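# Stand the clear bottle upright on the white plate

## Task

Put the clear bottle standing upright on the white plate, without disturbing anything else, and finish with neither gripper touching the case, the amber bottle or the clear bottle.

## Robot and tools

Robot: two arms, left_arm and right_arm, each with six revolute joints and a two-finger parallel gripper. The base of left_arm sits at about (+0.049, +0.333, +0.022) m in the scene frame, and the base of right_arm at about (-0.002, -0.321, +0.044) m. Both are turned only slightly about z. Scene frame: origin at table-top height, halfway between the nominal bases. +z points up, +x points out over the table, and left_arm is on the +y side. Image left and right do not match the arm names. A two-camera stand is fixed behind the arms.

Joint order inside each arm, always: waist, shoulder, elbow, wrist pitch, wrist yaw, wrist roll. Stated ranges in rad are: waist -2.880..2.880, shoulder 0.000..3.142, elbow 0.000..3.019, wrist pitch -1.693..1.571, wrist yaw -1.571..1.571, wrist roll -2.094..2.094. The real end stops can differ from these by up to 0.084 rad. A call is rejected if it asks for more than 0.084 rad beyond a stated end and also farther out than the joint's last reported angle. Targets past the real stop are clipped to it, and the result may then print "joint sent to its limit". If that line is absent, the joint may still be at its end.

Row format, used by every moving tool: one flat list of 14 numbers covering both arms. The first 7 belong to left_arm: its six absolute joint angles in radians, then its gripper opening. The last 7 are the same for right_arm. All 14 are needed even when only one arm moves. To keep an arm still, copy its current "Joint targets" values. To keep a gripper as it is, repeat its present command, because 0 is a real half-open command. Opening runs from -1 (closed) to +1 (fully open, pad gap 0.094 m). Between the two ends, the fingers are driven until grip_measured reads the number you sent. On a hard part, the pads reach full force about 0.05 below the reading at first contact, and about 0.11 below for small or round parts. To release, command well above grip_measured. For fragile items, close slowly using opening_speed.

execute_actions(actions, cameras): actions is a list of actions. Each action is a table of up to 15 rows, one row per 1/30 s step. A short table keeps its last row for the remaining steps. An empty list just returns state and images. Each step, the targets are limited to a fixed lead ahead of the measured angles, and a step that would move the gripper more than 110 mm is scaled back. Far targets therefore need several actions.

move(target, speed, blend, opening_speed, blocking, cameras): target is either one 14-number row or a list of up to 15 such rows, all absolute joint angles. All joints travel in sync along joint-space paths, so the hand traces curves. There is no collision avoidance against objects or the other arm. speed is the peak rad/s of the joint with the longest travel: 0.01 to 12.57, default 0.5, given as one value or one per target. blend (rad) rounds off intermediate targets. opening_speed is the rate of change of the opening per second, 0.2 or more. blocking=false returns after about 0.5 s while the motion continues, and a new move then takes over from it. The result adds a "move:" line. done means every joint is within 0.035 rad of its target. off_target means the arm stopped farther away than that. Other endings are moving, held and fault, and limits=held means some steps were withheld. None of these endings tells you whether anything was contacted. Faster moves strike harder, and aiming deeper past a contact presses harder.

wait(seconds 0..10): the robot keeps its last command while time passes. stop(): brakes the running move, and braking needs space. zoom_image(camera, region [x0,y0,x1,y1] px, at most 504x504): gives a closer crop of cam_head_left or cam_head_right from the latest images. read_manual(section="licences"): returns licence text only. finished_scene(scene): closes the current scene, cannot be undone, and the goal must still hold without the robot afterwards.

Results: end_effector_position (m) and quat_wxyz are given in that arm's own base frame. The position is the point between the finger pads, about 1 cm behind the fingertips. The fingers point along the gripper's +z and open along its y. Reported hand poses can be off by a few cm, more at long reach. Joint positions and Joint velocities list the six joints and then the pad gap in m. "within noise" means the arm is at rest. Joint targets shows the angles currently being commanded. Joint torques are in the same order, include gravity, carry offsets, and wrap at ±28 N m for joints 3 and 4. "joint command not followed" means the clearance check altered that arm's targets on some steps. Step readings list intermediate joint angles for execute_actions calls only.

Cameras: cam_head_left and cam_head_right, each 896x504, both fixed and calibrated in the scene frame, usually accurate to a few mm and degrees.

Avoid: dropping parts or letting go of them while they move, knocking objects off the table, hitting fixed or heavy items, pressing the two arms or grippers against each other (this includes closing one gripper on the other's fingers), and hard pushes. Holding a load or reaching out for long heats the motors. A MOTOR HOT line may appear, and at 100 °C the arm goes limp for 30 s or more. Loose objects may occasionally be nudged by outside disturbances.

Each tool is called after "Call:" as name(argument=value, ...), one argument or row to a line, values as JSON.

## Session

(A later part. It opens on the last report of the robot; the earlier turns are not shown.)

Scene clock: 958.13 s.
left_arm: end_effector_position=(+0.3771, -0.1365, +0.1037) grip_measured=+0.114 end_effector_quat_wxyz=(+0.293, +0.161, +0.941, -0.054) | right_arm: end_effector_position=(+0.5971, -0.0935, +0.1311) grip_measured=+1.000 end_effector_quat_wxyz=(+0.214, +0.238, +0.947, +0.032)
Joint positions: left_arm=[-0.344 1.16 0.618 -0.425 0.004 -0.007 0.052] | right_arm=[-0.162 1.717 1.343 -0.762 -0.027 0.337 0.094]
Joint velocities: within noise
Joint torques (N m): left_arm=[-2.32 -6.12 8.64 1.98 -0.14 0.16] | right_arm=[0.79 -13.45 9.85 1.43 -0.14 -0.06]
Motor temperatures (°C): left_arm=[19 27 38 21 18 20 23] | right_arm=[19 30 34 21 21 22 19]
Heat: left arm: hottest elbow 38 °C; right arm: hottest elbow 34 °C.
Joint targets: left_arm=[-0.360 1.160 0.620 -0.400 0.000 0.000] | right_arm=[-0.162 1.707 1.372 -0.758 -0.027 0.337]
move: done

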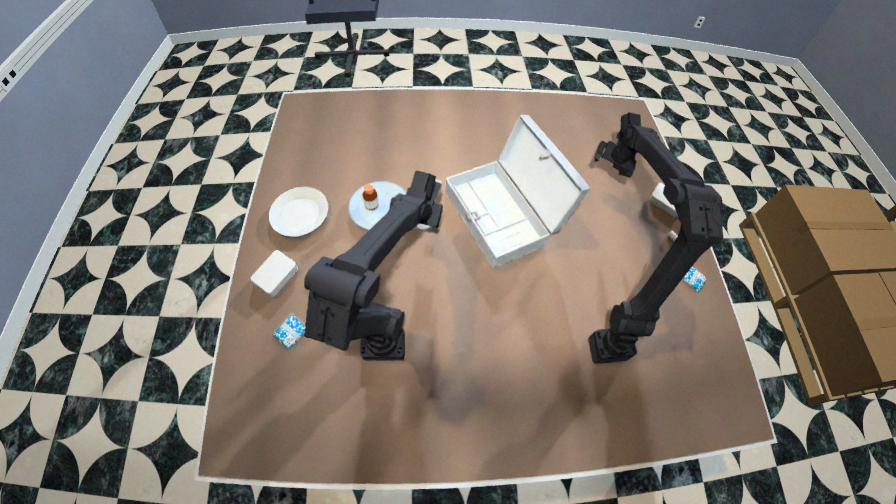

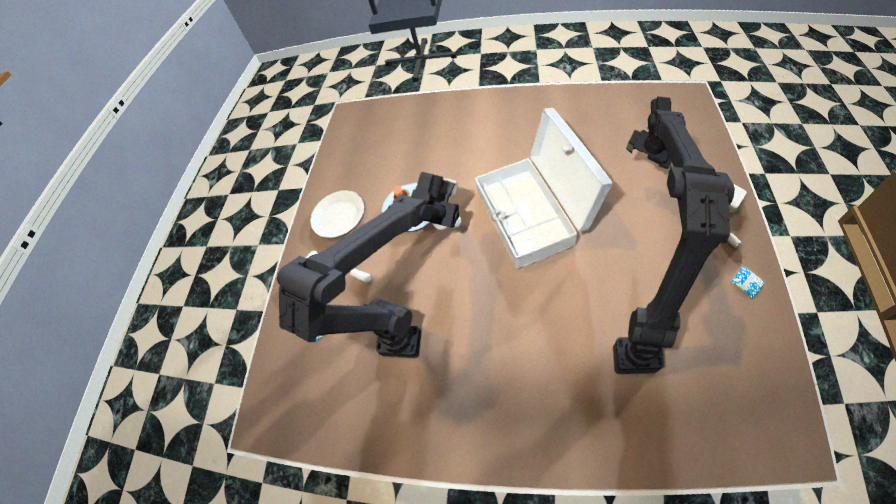

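Call:
move(
  target=[-0.36,1.235,0.5,-0.2,0,0,0.06,-0.162,1.707,1.372,-0.758,-0.027,0.337,1],
  speed=0.12,
)

Call:
zoom_image(
  camera="cam_head_left",
  region=[380, 150, 500, 270],
)

Call:
zoom_image(
  camera="cam_head_right",
  region=[400, 150, 520, 270],
)

Scene clock: 979.90 s.
left_arm: end_effector_position=(+0.3753, -0.1358, +0.0731) grip_measured=+0.114 end_effector_quat_wxyz=(+0.325, +0.159, +0.930, -0.060) | right_arm: end_effector_position=(+0.5971, -0.0935, +0.1311) grip_measured=+1.000 end_effector_quat_wxyz=(+0.214, +0.238, +0.947, +0.032)
Joint positions: left_arm=[-0.344 1.2 0.517 -0.213 0.004 -0.007 0.052] | right_arm=[-0.162 1.717 1.343 -0.762 -0.027 0.337 0.094]
Joint velocities: within noise
Joint torques (N m): left_arm=[-2.32 -2.67 6.52 1.72 -0.11 0.14] | right_arm=[1.03 -12.75 9.87 1.52 -0.13 -0.08]
Motor temperatures (°C): left_arm=[19 27 35 21 18 20 23] | right_arm=[19 30 34 21 21 22 19]
Heat: left arm: hottest elbow 35 °C; right arm: hottest elbow 34 °C.
Joint targets: left_arm=[-0.360 1.235 0.500 -0.200 0.000 0.000] | right_arm=[-0.162 1.707 1.372 -0.758 -0.027 0.337]
move: done

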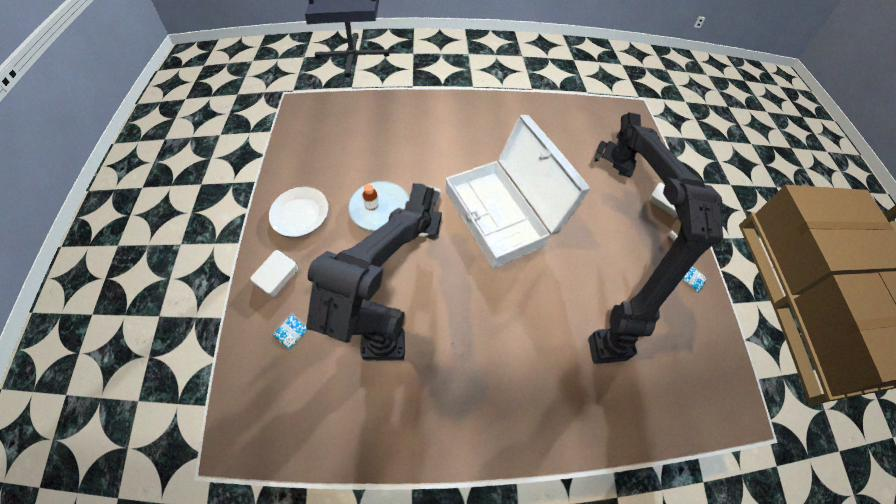

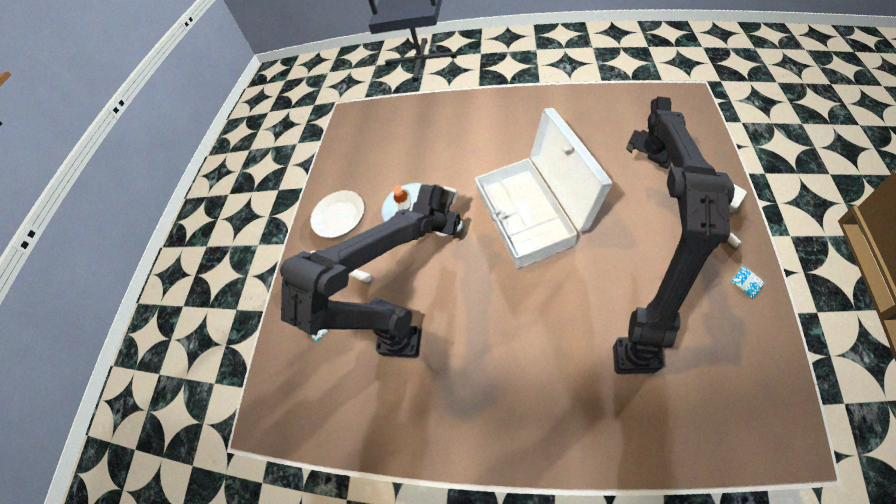

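Scaled by 4.200.

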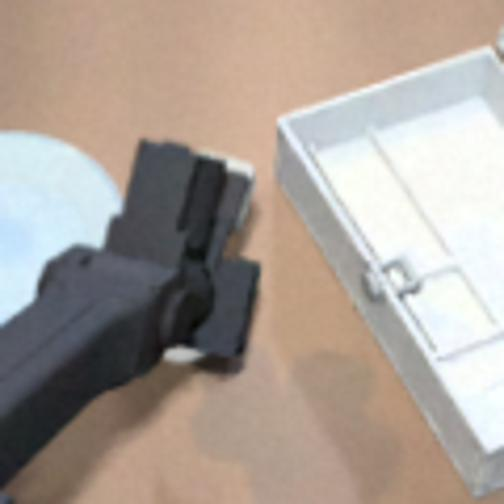

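Scaled by 4.200.

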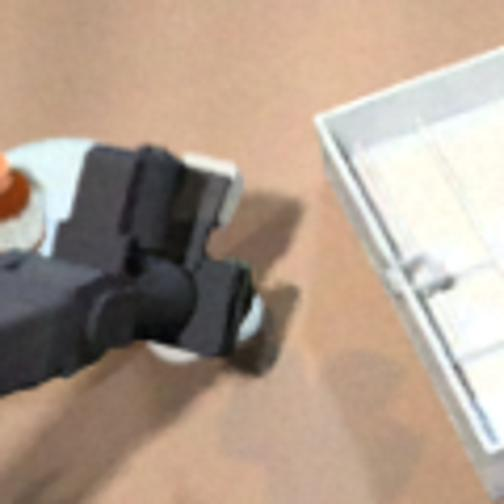

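Call:
move(
  target=[-0.36,1.27,0.46,-0.12,0,0,0.10,-0.162,1.707,1.372,-0.758,-0.027,0.337,1],
  speed=0.08,
  opening_speed=0.2,
)

Call:
zoom_image(
  camera="cam_head_right",
  region=[400, 150, 520, 270],
)

Scene clock: 993.00 s.
left_arm: end_effector_position=(+0.3653, -0.1309, +0.0402) grip_measured=+0.100 end_effector_quat_wxyz=(+0.313, +0.160, +0.935, -0.054) | right_arm: end_effector_position=(+0.5971, -0.0935, +0.1311) grip_measured=+1.000 end_effector_quat_wxyz=(+0.214, +0.238, +0.947, +0.032)
Joint positions: left_arm=[-0.344 1.264 0.465 -0.125 -0.003 -0.005 0.052] | right_arm=[-0.162 1.717 1.343 -0.762 -0.027 0.337 0.094]
Joint velocities: within noise
Joint torques (N m): left_arm=[-2.78 -5.25 6.64 1.32 0.16 0.16] | right_arm=[1.61 -14.51 9.95 1.68 -0.15 -0.03]
Motor temperatures (°C): left_arm=[19 26 33 21 18 20 23] | right_arm=[19 30 34 21 21 22 19]
Heat: left arm: hottest elbow 33 °C; right arm: hottest elbow 34 °C.
Joint targets: left_arm=[-0.360 1.270 0.460 -0.120 0.000 0.000] | right_arm=[-0.162 1.707 1.372 -0.758 -0.027 0.337]
move: done

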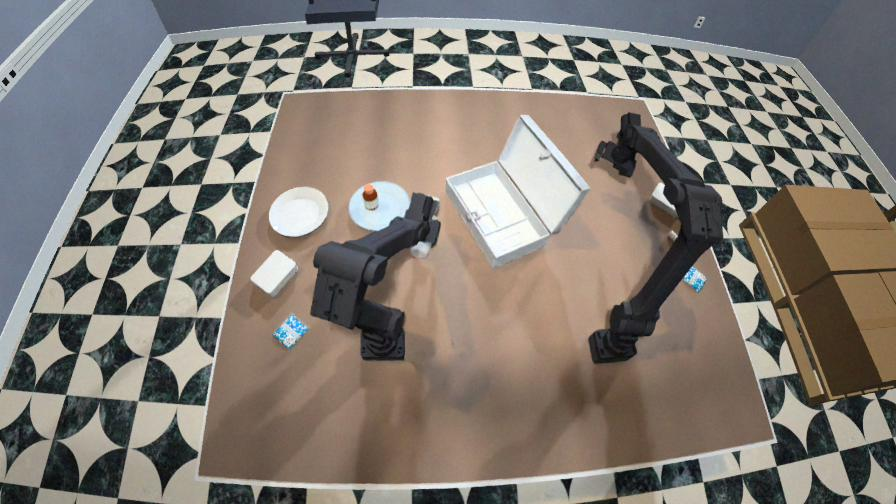

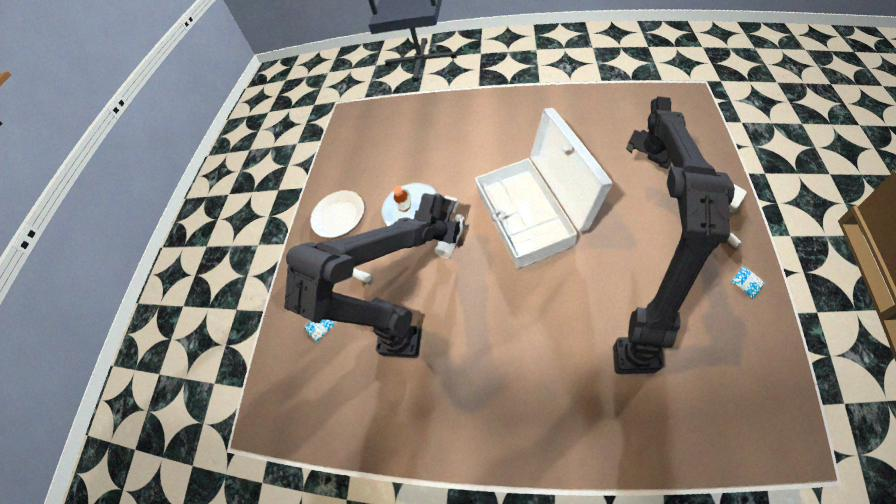

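Scaled by 4.200.

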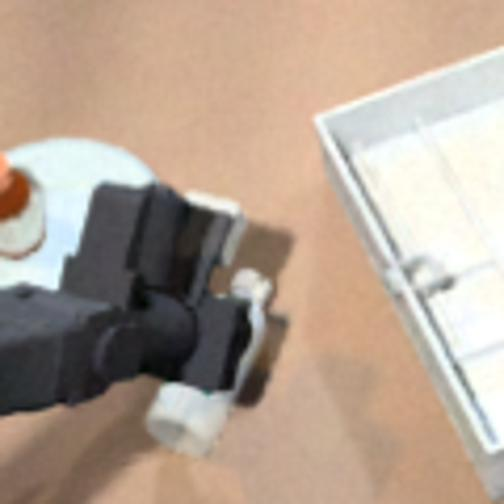

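Call:
move(
  target=[
    [-0.36,1.305,0.435,-0.06,0,0,0.10,-0.162,1.707,1.372,-0.758,-0.027,0.337,1],
    [-0.36,1.325,0.42,-0.04,0,0,0.12,-0.162,1.707,1.372,-0.758,-0.027,0.337,1],
  ],
  speed=0.06,
)

Call:
zoom_image(
  camera="cam_head_right",
  region=[400, 150, 520, 270],
)

Call:
zoom_image(
  camera="cam_head_left",
  region=[380, 170, 480, 270],
)

Scene clock: 1006.80 s.
left_arm: end_effector_position=(+0.3628, -0.1300, +0.0264) grip_measured=+0.118 end_effector_quat_wxyz=(+0.318, +0.159, +0.933, -0.055) | right_arm: end_effector_position=(+0.5971, -0.0935, +0.1311) grip_measured=+1.000 end_effector_quat_wxyz=(+0.214, +0.238, +0.947, +0.032)
Joint positions: left_arm=[-0.344 1.3 0.435 -0.048 -0.003 -0.005 0.053] | right_arm=[-0.162 1.717 1.343 -0.762 -0.027 0.337 0.094]
Joint velocities: within noise
Joint torques (N m): left_arm=[-2.43 -3.43 5.6 1.48 0.16 0.15] | right_arm=[0.97 -12.92 9.92 1.59 -0.11 -0.08]
Motor temperatures (°C): left_arm=[19 26 32 21 18 20 22] | right_arm=[19 30 34 21 21 22 19]
Heat: left arm: hottest elbow 32 °C; right arm: hottest elbow 34 °C.
Joint targets: left_arm=[-0.360 1.325 0.420 -0.040 0.000 0.000] | right_arm=[-0.162 1.707 1.372 -0.758 -0.027 0.337]
move: done

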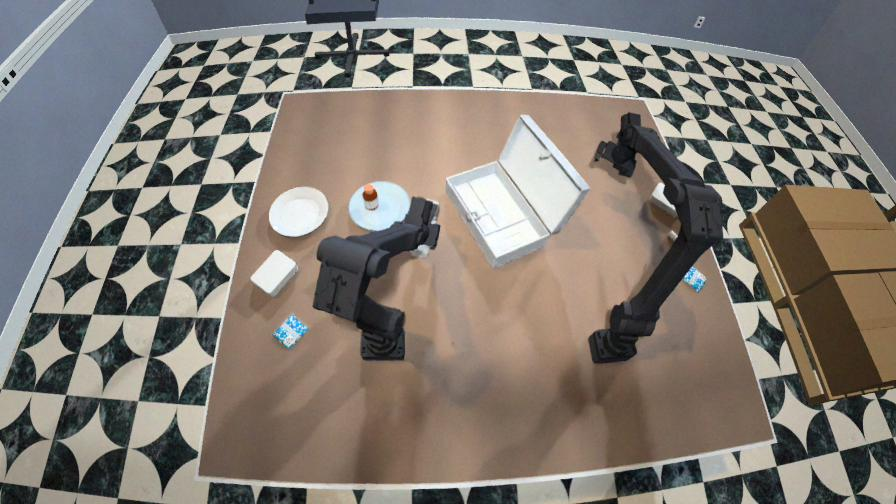

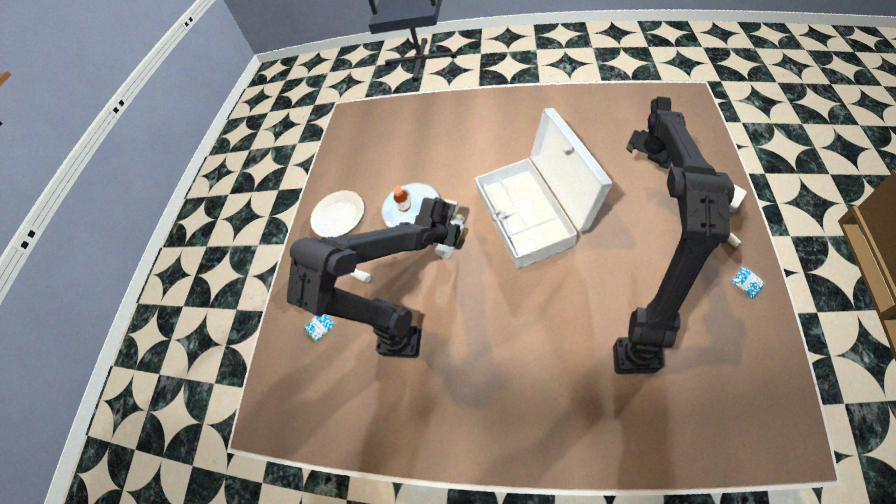

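Scaled by 4.200.

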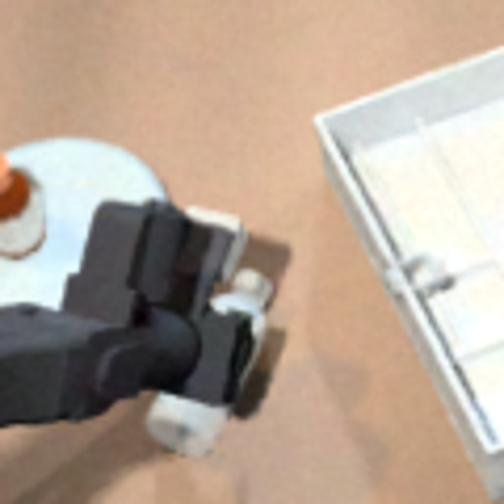

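Scaled by 5.040.

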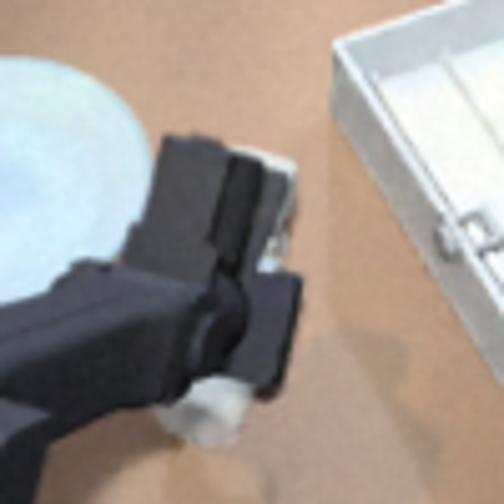

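Call:
move(
  target=[-0.36,1.31,0.43,-0.045,0,0,0.6,-0.162,1.707,1.372,-0.758,-0.027,0.337,1],
  speed=0.06,
  opening_speed=0.2,
)

Call:
zoom_image(
  camera="cam_head_right",
  region=[400, 150, 520, 270],
)

Scene clock: 1026.17 s.
left_arm: end_effector_position=(+0.3624, -0.1298, +0.0250) grip_measured=+0.597 end_effector_quat_wxyz=(+0.316, +0.159, +0.934, -0.054) | right_arm: end_effector_position=(+0.5971, -0.0935, +0.1311) grip_measured=+1.000 end_effector_quat_wxyz=(+0.214, +0.238, +0.947, +0.032)
Joint positions: left_arm=[-0.344 1.304 0.435 -0.048 -0.003 -0.005 0.075] | right_arm=[-0.162 1.717 1.343 -0.762 -0.027 0.337 0.094]
Joint velocities: within noise
Joint torques (N m): left_arm=[-2.9 -5.36 6.31 1.26 0.1 0.16] | right_arm=[1.44 -13.1 9.91 1.7 -0.13 -0.04]
Motor temperatures (°C): left_arm=[19 26 31 21 18 20 21] | right_arm=[19 30 35 21 21 22 19]
Heat: left arm: hottest elbow 31 °C; right arm: hottest elbow 35 °C.
Joint targets: left_arm=[-0.360 1.310 0.430 -0.045 0.000 0.000] | right_arm=[-0.162 1.707 1.372 -0.758 -0.027 0.337]
move: done

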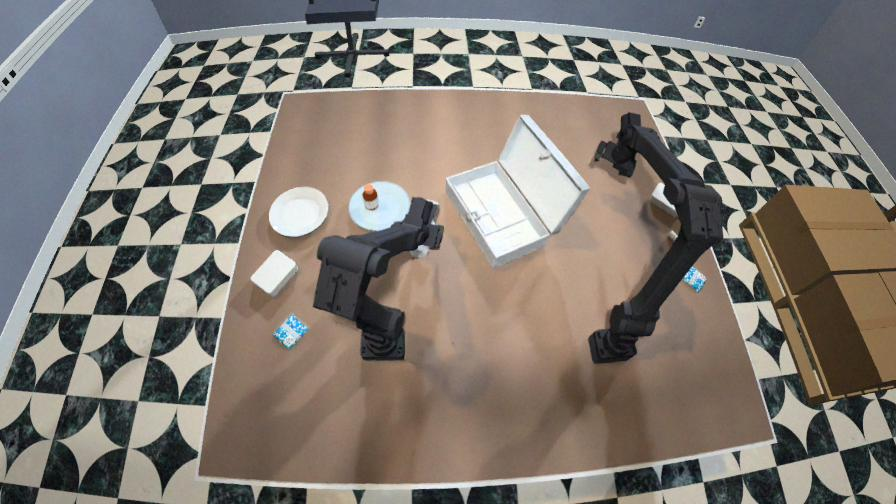

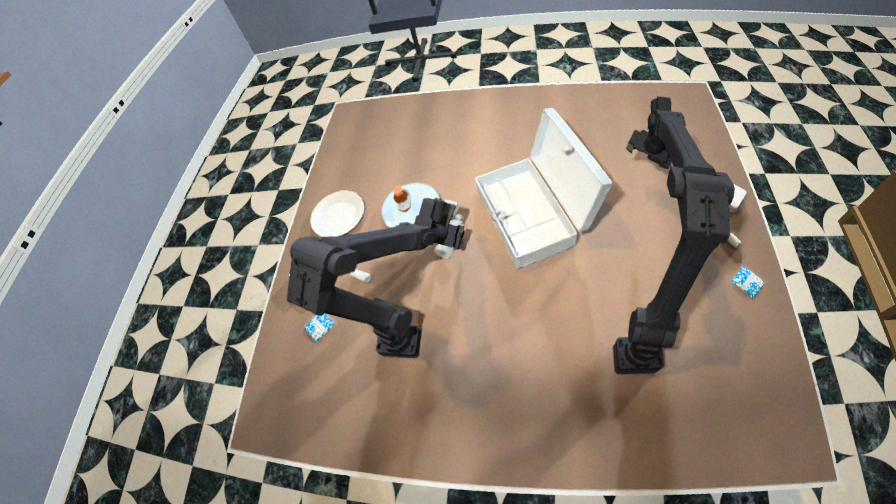

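Scaled by 4.200.

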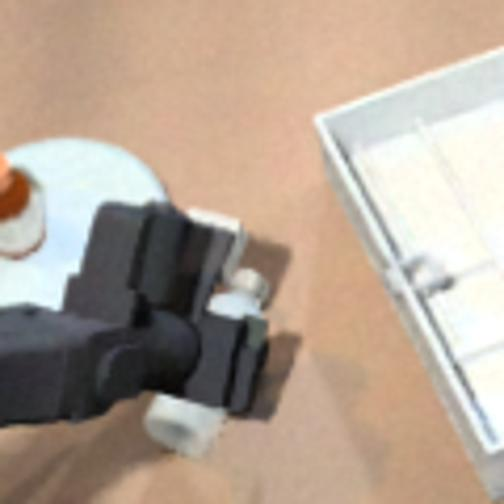

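Call:
move(
  target=[-0.344,1.05,0.6,-0.45,0,0,1,-0.162,1.707,1.372,-0.758,-0.027,0.337,1],
  speed=0.2,
)

Call:
zoom_image(
  camera="cam_head_right",
  region=[400, 150, 520, 270],
)

Call:
zoom_image(
  camera="cam_head_left",
  region=[370, 150, 490, 270],
)

Scene clock: 1042.83 s.
left_arm: end_effector_position=(+0.3475, -0.1245, +0.0993) grip_measured=+0.997 end_effector_quat_wxyz=(+0.293, +0.161, +0.941, -0.050) | right_arm: end_effector_position=(+0.5971, -0.0935, +0.1311) grip_measured=+1.000 end_effector_quat_wxyz=(+0.214, +0.238, +0.947, +0.032)
Joint positions: left_arm=[-0.344 1.065 0.541 -0.443 -0.003 -0.005 0.094] | right_arm=[-0.162 1.717 1.343 -0.762 -0.027 0.337 0.094]
Joint velocities: within noise
Joint torques (N m): left_arm=[-1.55 -5.83 13.5 0.85 0.14 0.16] | right_arm=[1.85 -13.04 9.92 1.46 -0.17 -0.05]
Motor temperatures (°C): left_arm=[19 26 30 21 18 20 21] | right_arm=[19 30 35 21 21 22 19]
Heat: left arm: hottest elbow 30 °C; right arm: hottest elbow 35 °C.
Joint targets: left_arm=[-0.344 1.050 0.600 -0.450 0.000 0.000] | right_arm=[-0.162 1.707 1.372 -0.758 -0.027 0.337]
move: off_target (left_arm); left_arm: the elbow is farthest, 0.059 rad from its target

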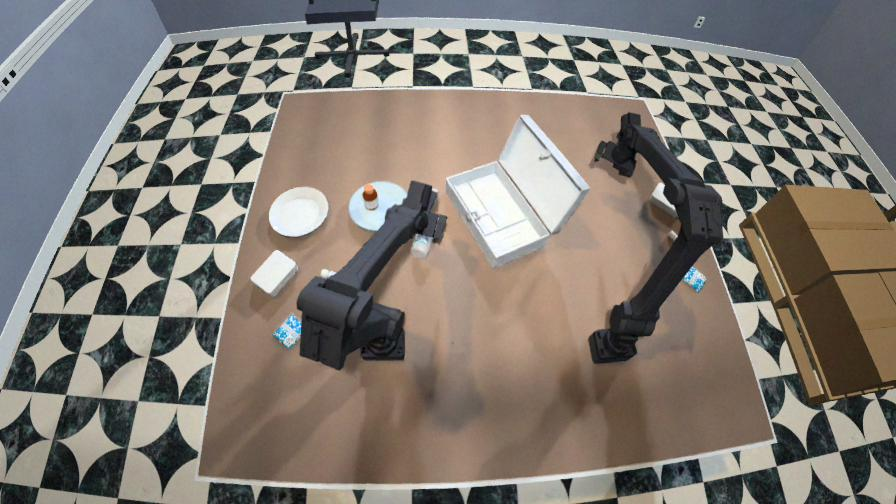

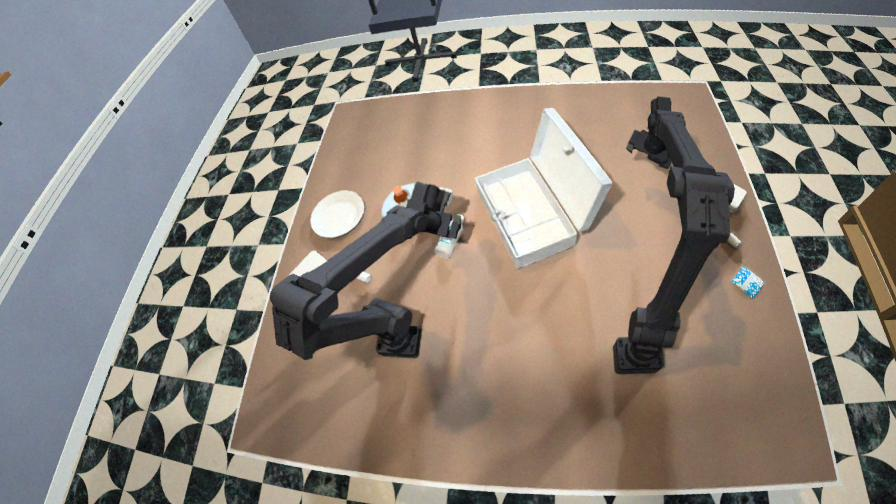

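Scaled by 4.200.

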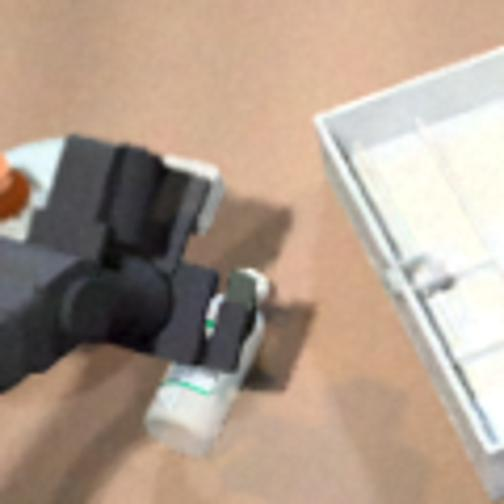

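Scaled by 4.200.

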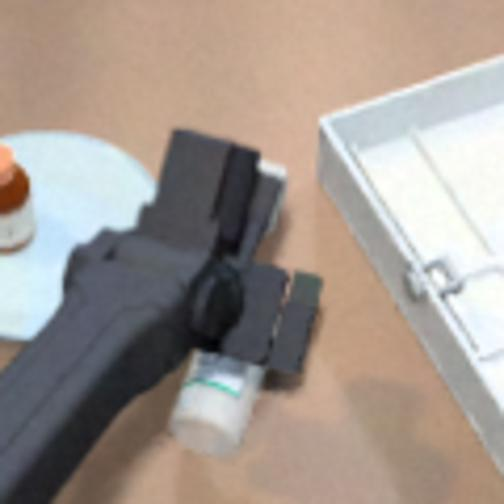

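Call:
move(
  target=[-0.312,1.455,1.135,-1.178,0,-0.074,0.75,-0.162,1.707,1.372,-0.758,-0.027,0.337,1],
  speed=0.4,
)

Call:
zoom_image(
  camera="cam_head_right",
  region=[400, 150, 520, 270],
)

Call:
zoom_image(
  camera="cam_head_left",
  region=[370, 150, 490, 270],
)

Scene clock: 1065.60 s.
left_arm: end_effector_position=(+0.3836, -0.1306, +0.1303) grip_measured=+0.753 end_effector_quat_wxyz=(+0.017, +0.131, +0.991, -0.002) | right_arm: end_effector_position=(+0.5971, -0.0935, +0.1311) grip_measured=+1.000 end_effector_quat_wxyz=(+0.214, +0.238, +0.947, +0.032)
Joint positions: left_arm=[-0.328 1.441 1.075 -1.17 -0.003 -0.066 0.082] | right_arm=[-0.162 1.717 1.343 -0.762 -0.027 0.337 0.094]
Joint velocities: within noise
Joint torques (N m): left_arm=[0.09 -8.82 13.16 0.03 0.11 0.01] | right_arm=[1.38 -13.63 9.81 1.69 -0.15 -0.09]
Motor temperatures (°C): left_arm=[19 26 31 21 18 20 21] | right_arm=[19 30 35 21 21 22 19]
Heat: left arm: hottest elbow 31 °C; right arm: hottest elbow 35 °C.
Joint targets: left_arm=[-0.312 1.455 1.135 -1.178 0.000 -0.074] | right_arm=[-0.162 1.707 1.372 -0.758 -0.027 0.337]
move: off_target (left_arm); left_arm: the elbow is farthest, 0.060 rad from its target

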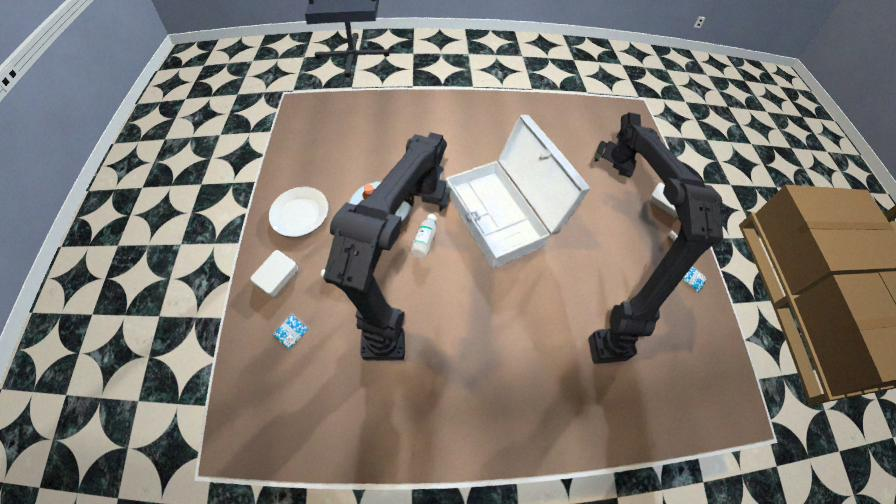

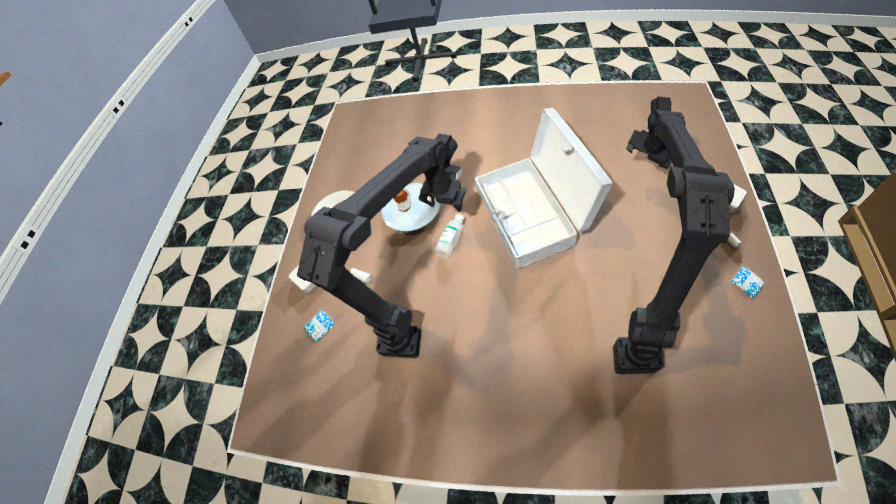

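Scaled by 4.200.

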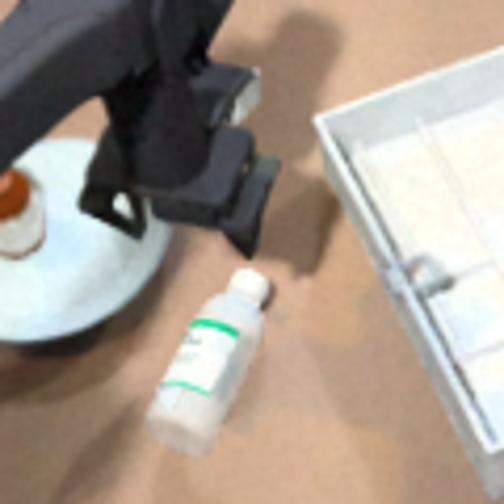

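Scaled by 4.200.

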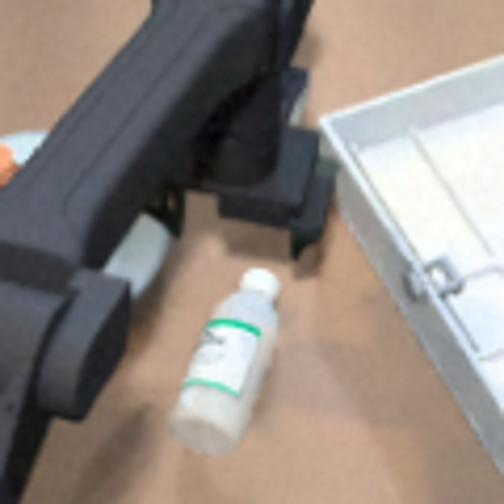

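Call:
move(
  target=[
    [-0.31,1.54,0.985,-1.005,0,-0.074,0.75,-0.162,1.707,1.372,-0.758,-0.027,0.337,1],
    [-0.31,1.635,0.925,-0.855,0,-0.074,0.75,-0.162,1.707,1.372,-0.758,-0.027,0.337,1],
  ],
  speed=0.2,
)

Call:
zoom_image(
  camera="cam_head_right",
  region=[400, 150, 520, 270],
)

Call:
zoom_image(
  camera="cam_head_left",
  region=[370, 150, 490, 270],
)

Scene clock: 1096.20 s.
left_arm: end_effector_position=(+0.3865, -0.1309, +0.0144) grip_measured=+0.753 end_effector_quat_wxyz=(+0.008, +0.130, +0.992, +0.000) | right_arm: end_effector_position=(+0.5971, -0.0935, +0.1311) grip_measured=+1.000 end_effector_quat_wxyz=(+0.214, +0.238, +0.947, +0.032)
Joint positions: left_arm=[-0.327 1.622 0.933 -0.865 -0.003 -0.067 0.082] | right_arm=[-0.162 1.717 1.343 -0.762 -0.027 0.337 0.094]
Joint velocities: within noise
Joint torques (N m): left_arm=[0.15 -9.82 6.24 0.66 0.13 0.05] | right_arm=[1.32 -13.57 9.88 1.63 -0.15 -0.08]
Motor temperatures (°C): left_arm=[19 26 33 20 18 20 21] | right_arm=[19 30 35 21 21 22 19]
Heat: left arm: hottest elbow 33 °C; right arm: hottest elbow 35 °C.
Joint targets: left_arm=[-0.310 1.635 0.925 -0.855 0.000 -0.074] | right_arm=[-0.162 1.707 1.372 -0.758 -0.027 0.337]
move: done

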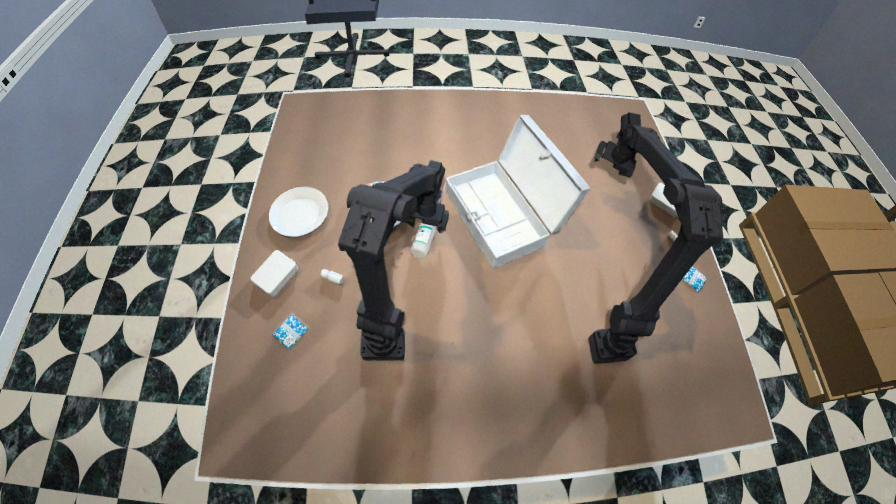

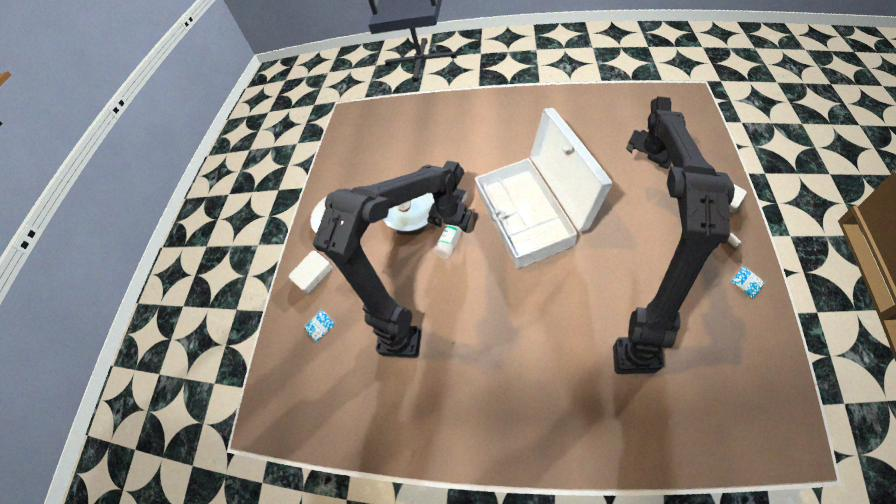

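Scaled by 4.200.

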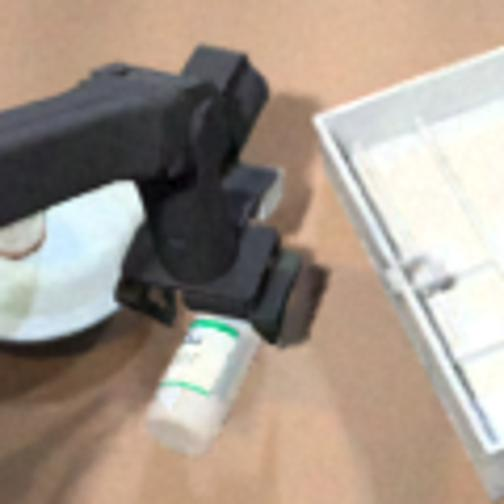

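Scaled by 4.200.

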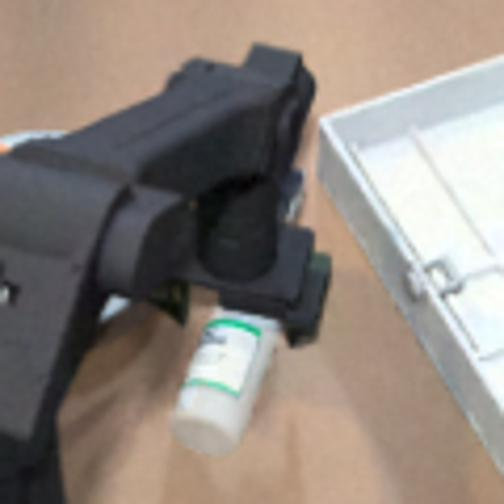

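Call:
move(
  target=[
    [-0.31,1.635,0.91,-0.855,0,-0.074,0.75,-0.162,1.707,1.372,-0.758,-0.027,0.337,1],
    [-0.31,1.635,0.91,-0.855,0,-0.074,-0.15,-0.162,1.707,1.372,-0.758,-0.027,0.337,1],
    [-0.31,1.43,1.08,-1.178,0,-0.074,-0.15,-0.162,1.707,1.372,-0.758,-0.027,0.337,1],
  ],
  speed=0.3,
  opening_speed=0.5,
)

Call:
zoom_image(
  camera="cam_head_right",
  region=[400, 130, 520, 250],
)

Call:
zoom_image(
  camera="cam_head_left",
  region=[370, 130, 490, 250],
)

Scene clock: 1121.00 s.
left_arm: end_effector_position=(+0.3615, -0.1223, +0.1023) grip_measured=+0.163 end_effector_quat_wxyz=(-0.020, +0.129, +0.991, +0.005) | right_arm: end_effector_position=(+0.5971, -0.0935, +0.1311) grip_measured=+1.000 end_effector_quat_wxyz=(+0.214, +0.238, +0.947, +0.032)
Joint positions: left_arm=[-0.326 1.459 1.015 -1.168 -0.003 -0.067 0.055] | right_arm=[-0.162 1.717 1.343 -0.762 -0.027 0.337 0.094]
Joint velocities: within noise
Joint torques (N m): left_arm=[0.21 -12.1 13.26 -0.16 0.14 0.06] | right_arm=[1.2 -14.39 10.29 1.68 -0.19 -0.14]
Motor temperatures (°C): left_arm=[19 26 31 20 18 20 21] | right_arm=[19 30 35 21 21 22 19]
Heat: left arm: hottest elbow 31 °C; right arm: hottest elbow 35 °C.
Joint targets: left_arm=[-0.310 1.430 1.080 -1.178 0.000 -0.074] | right_arm=[-0.162 1.707 1.372 -0.758 -0.027 0.337]
move: off_target (left_arm); left_arm: the elbow is farthest, 0.065 rad from its target

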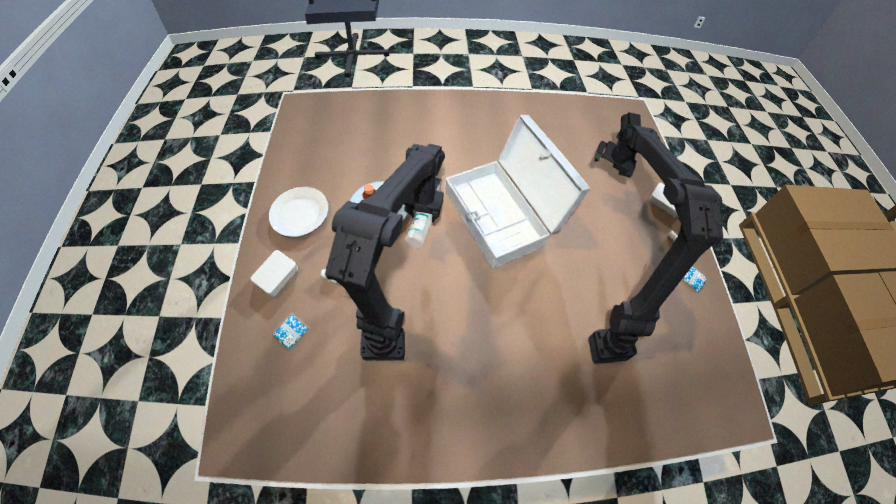

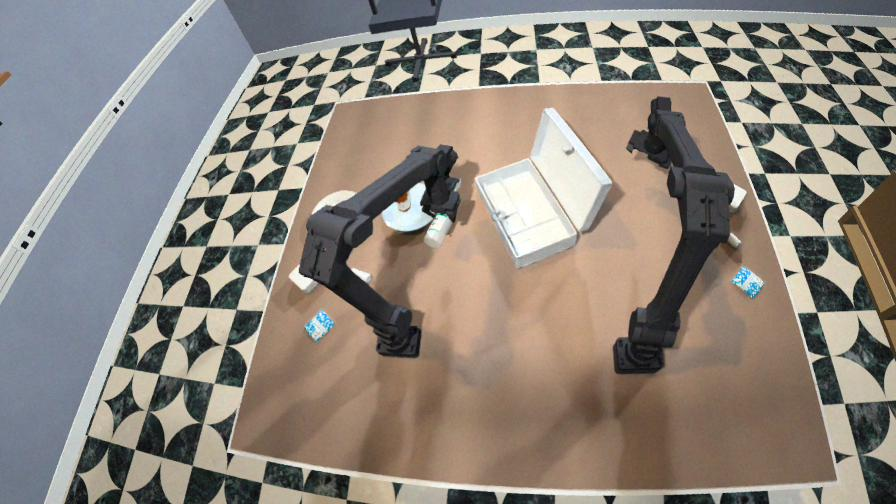

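Scaled by 4.200.

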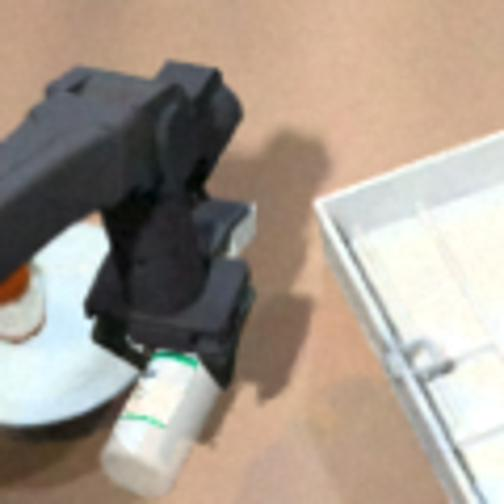

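Scaled by 4.200.

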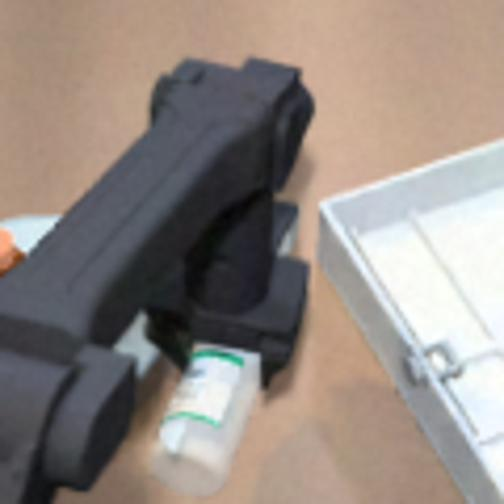

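Call:
move(
  target=[
    [-0.31,1.35,1.35,-1.2,0,-0.074,-0.15,-0.162,1.707,1.372,-0.758,-0.027,0.337,1],
    [0.0,1.3,1.2,-0.4,0,-0.04,-0.15,-0.162,1.707,1.372,-0.758,-0.027,0.337,1],
    [0.599,1.53,0.6,0.96,0,0,-0.15,-0.162,1.707,1.372,-0.758,-0.027,0.337,1],
  ],
  speed=0.7,
  blend=0.15,
)

Call:
zoom_image(
  camera="cam_head_right",
  region=[270, 130, 390, 250],
)

Call:
zoom_image(
  camera="cam_head_left",
  region=[240, 120, 360, 240],
)

Scene clock: 1142.23 s.
left_arm: end_effector_position=(+0.4573, +0.3060, +0.1998) grip_measured=+0.163 end_effector_quat_wxyz=(+0.672, -0.211, +0.680, +0.202) | right_arm: end_effector_position=(+0.5971, -0.0935, +0.1311) grip_measured=+1.000 end_effector_quat_wxyz=(+0.214, +0.238, +0.947, +0.032)
Joint positions: left_arm=[0.59 1.535 0.597 0.923 -0.003 -0.008 0.055] | right_arm=[-0.162 1.717 1.343 -0.762 -0.027 0.337 0.094]
Joint velocities: within noise
Joint torques (N m): left_arm=[-0.67 -10.4 6.94 2.95 0.11 0.18] | right_arm=[0.97 -13.45 9.94 1.66 -0.14 -0.04]
Motor temperatures (°C): left_arm=[19 27 34 20 18 20 21] | right_arm=[19 30 35 21 21 22 19]
Heat: left arm: hottest elbow 34 °C; right arm: hottest elbow 35 °C.
Joint targets: left_arm=[0.599 1.530 0.600 0.960 0.000 0.000] | right_arm=[-0.162 1.707 1.372 -0.758 -0.027 0.337]
move: off_target (left_arm); blend cut to 0.135 rad at target 1; left_arm: the wrist pitch is farthest, 0.037 rad from its target

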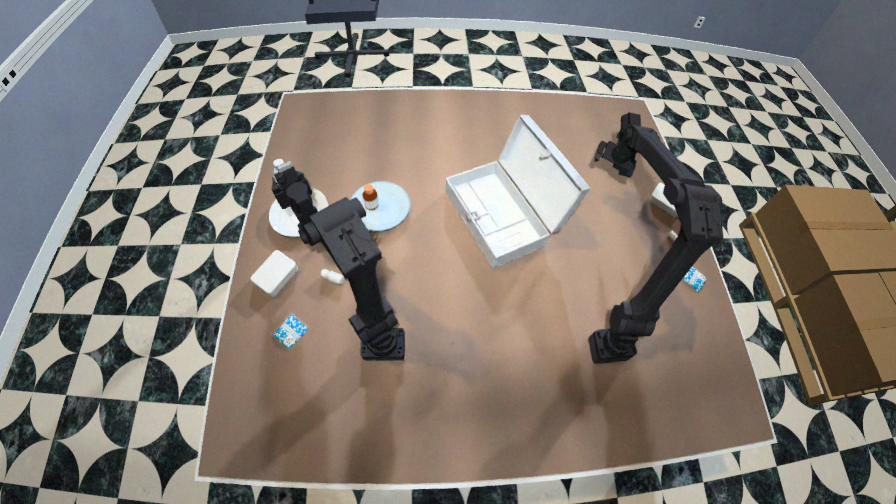

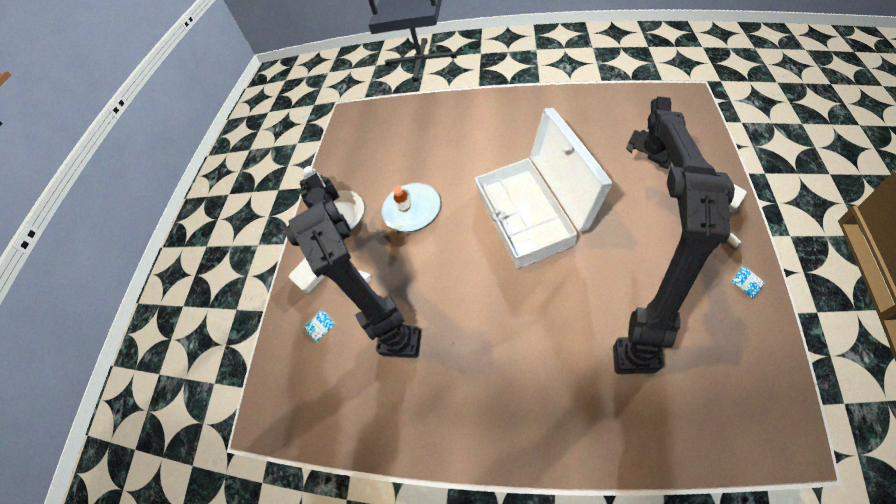

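Scaled by 4.200.

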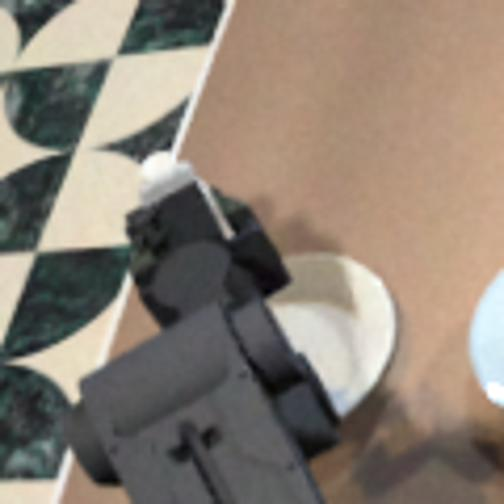

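Scaled by 4.200.

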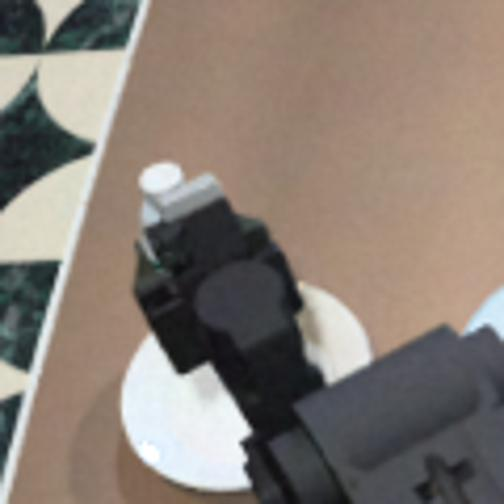

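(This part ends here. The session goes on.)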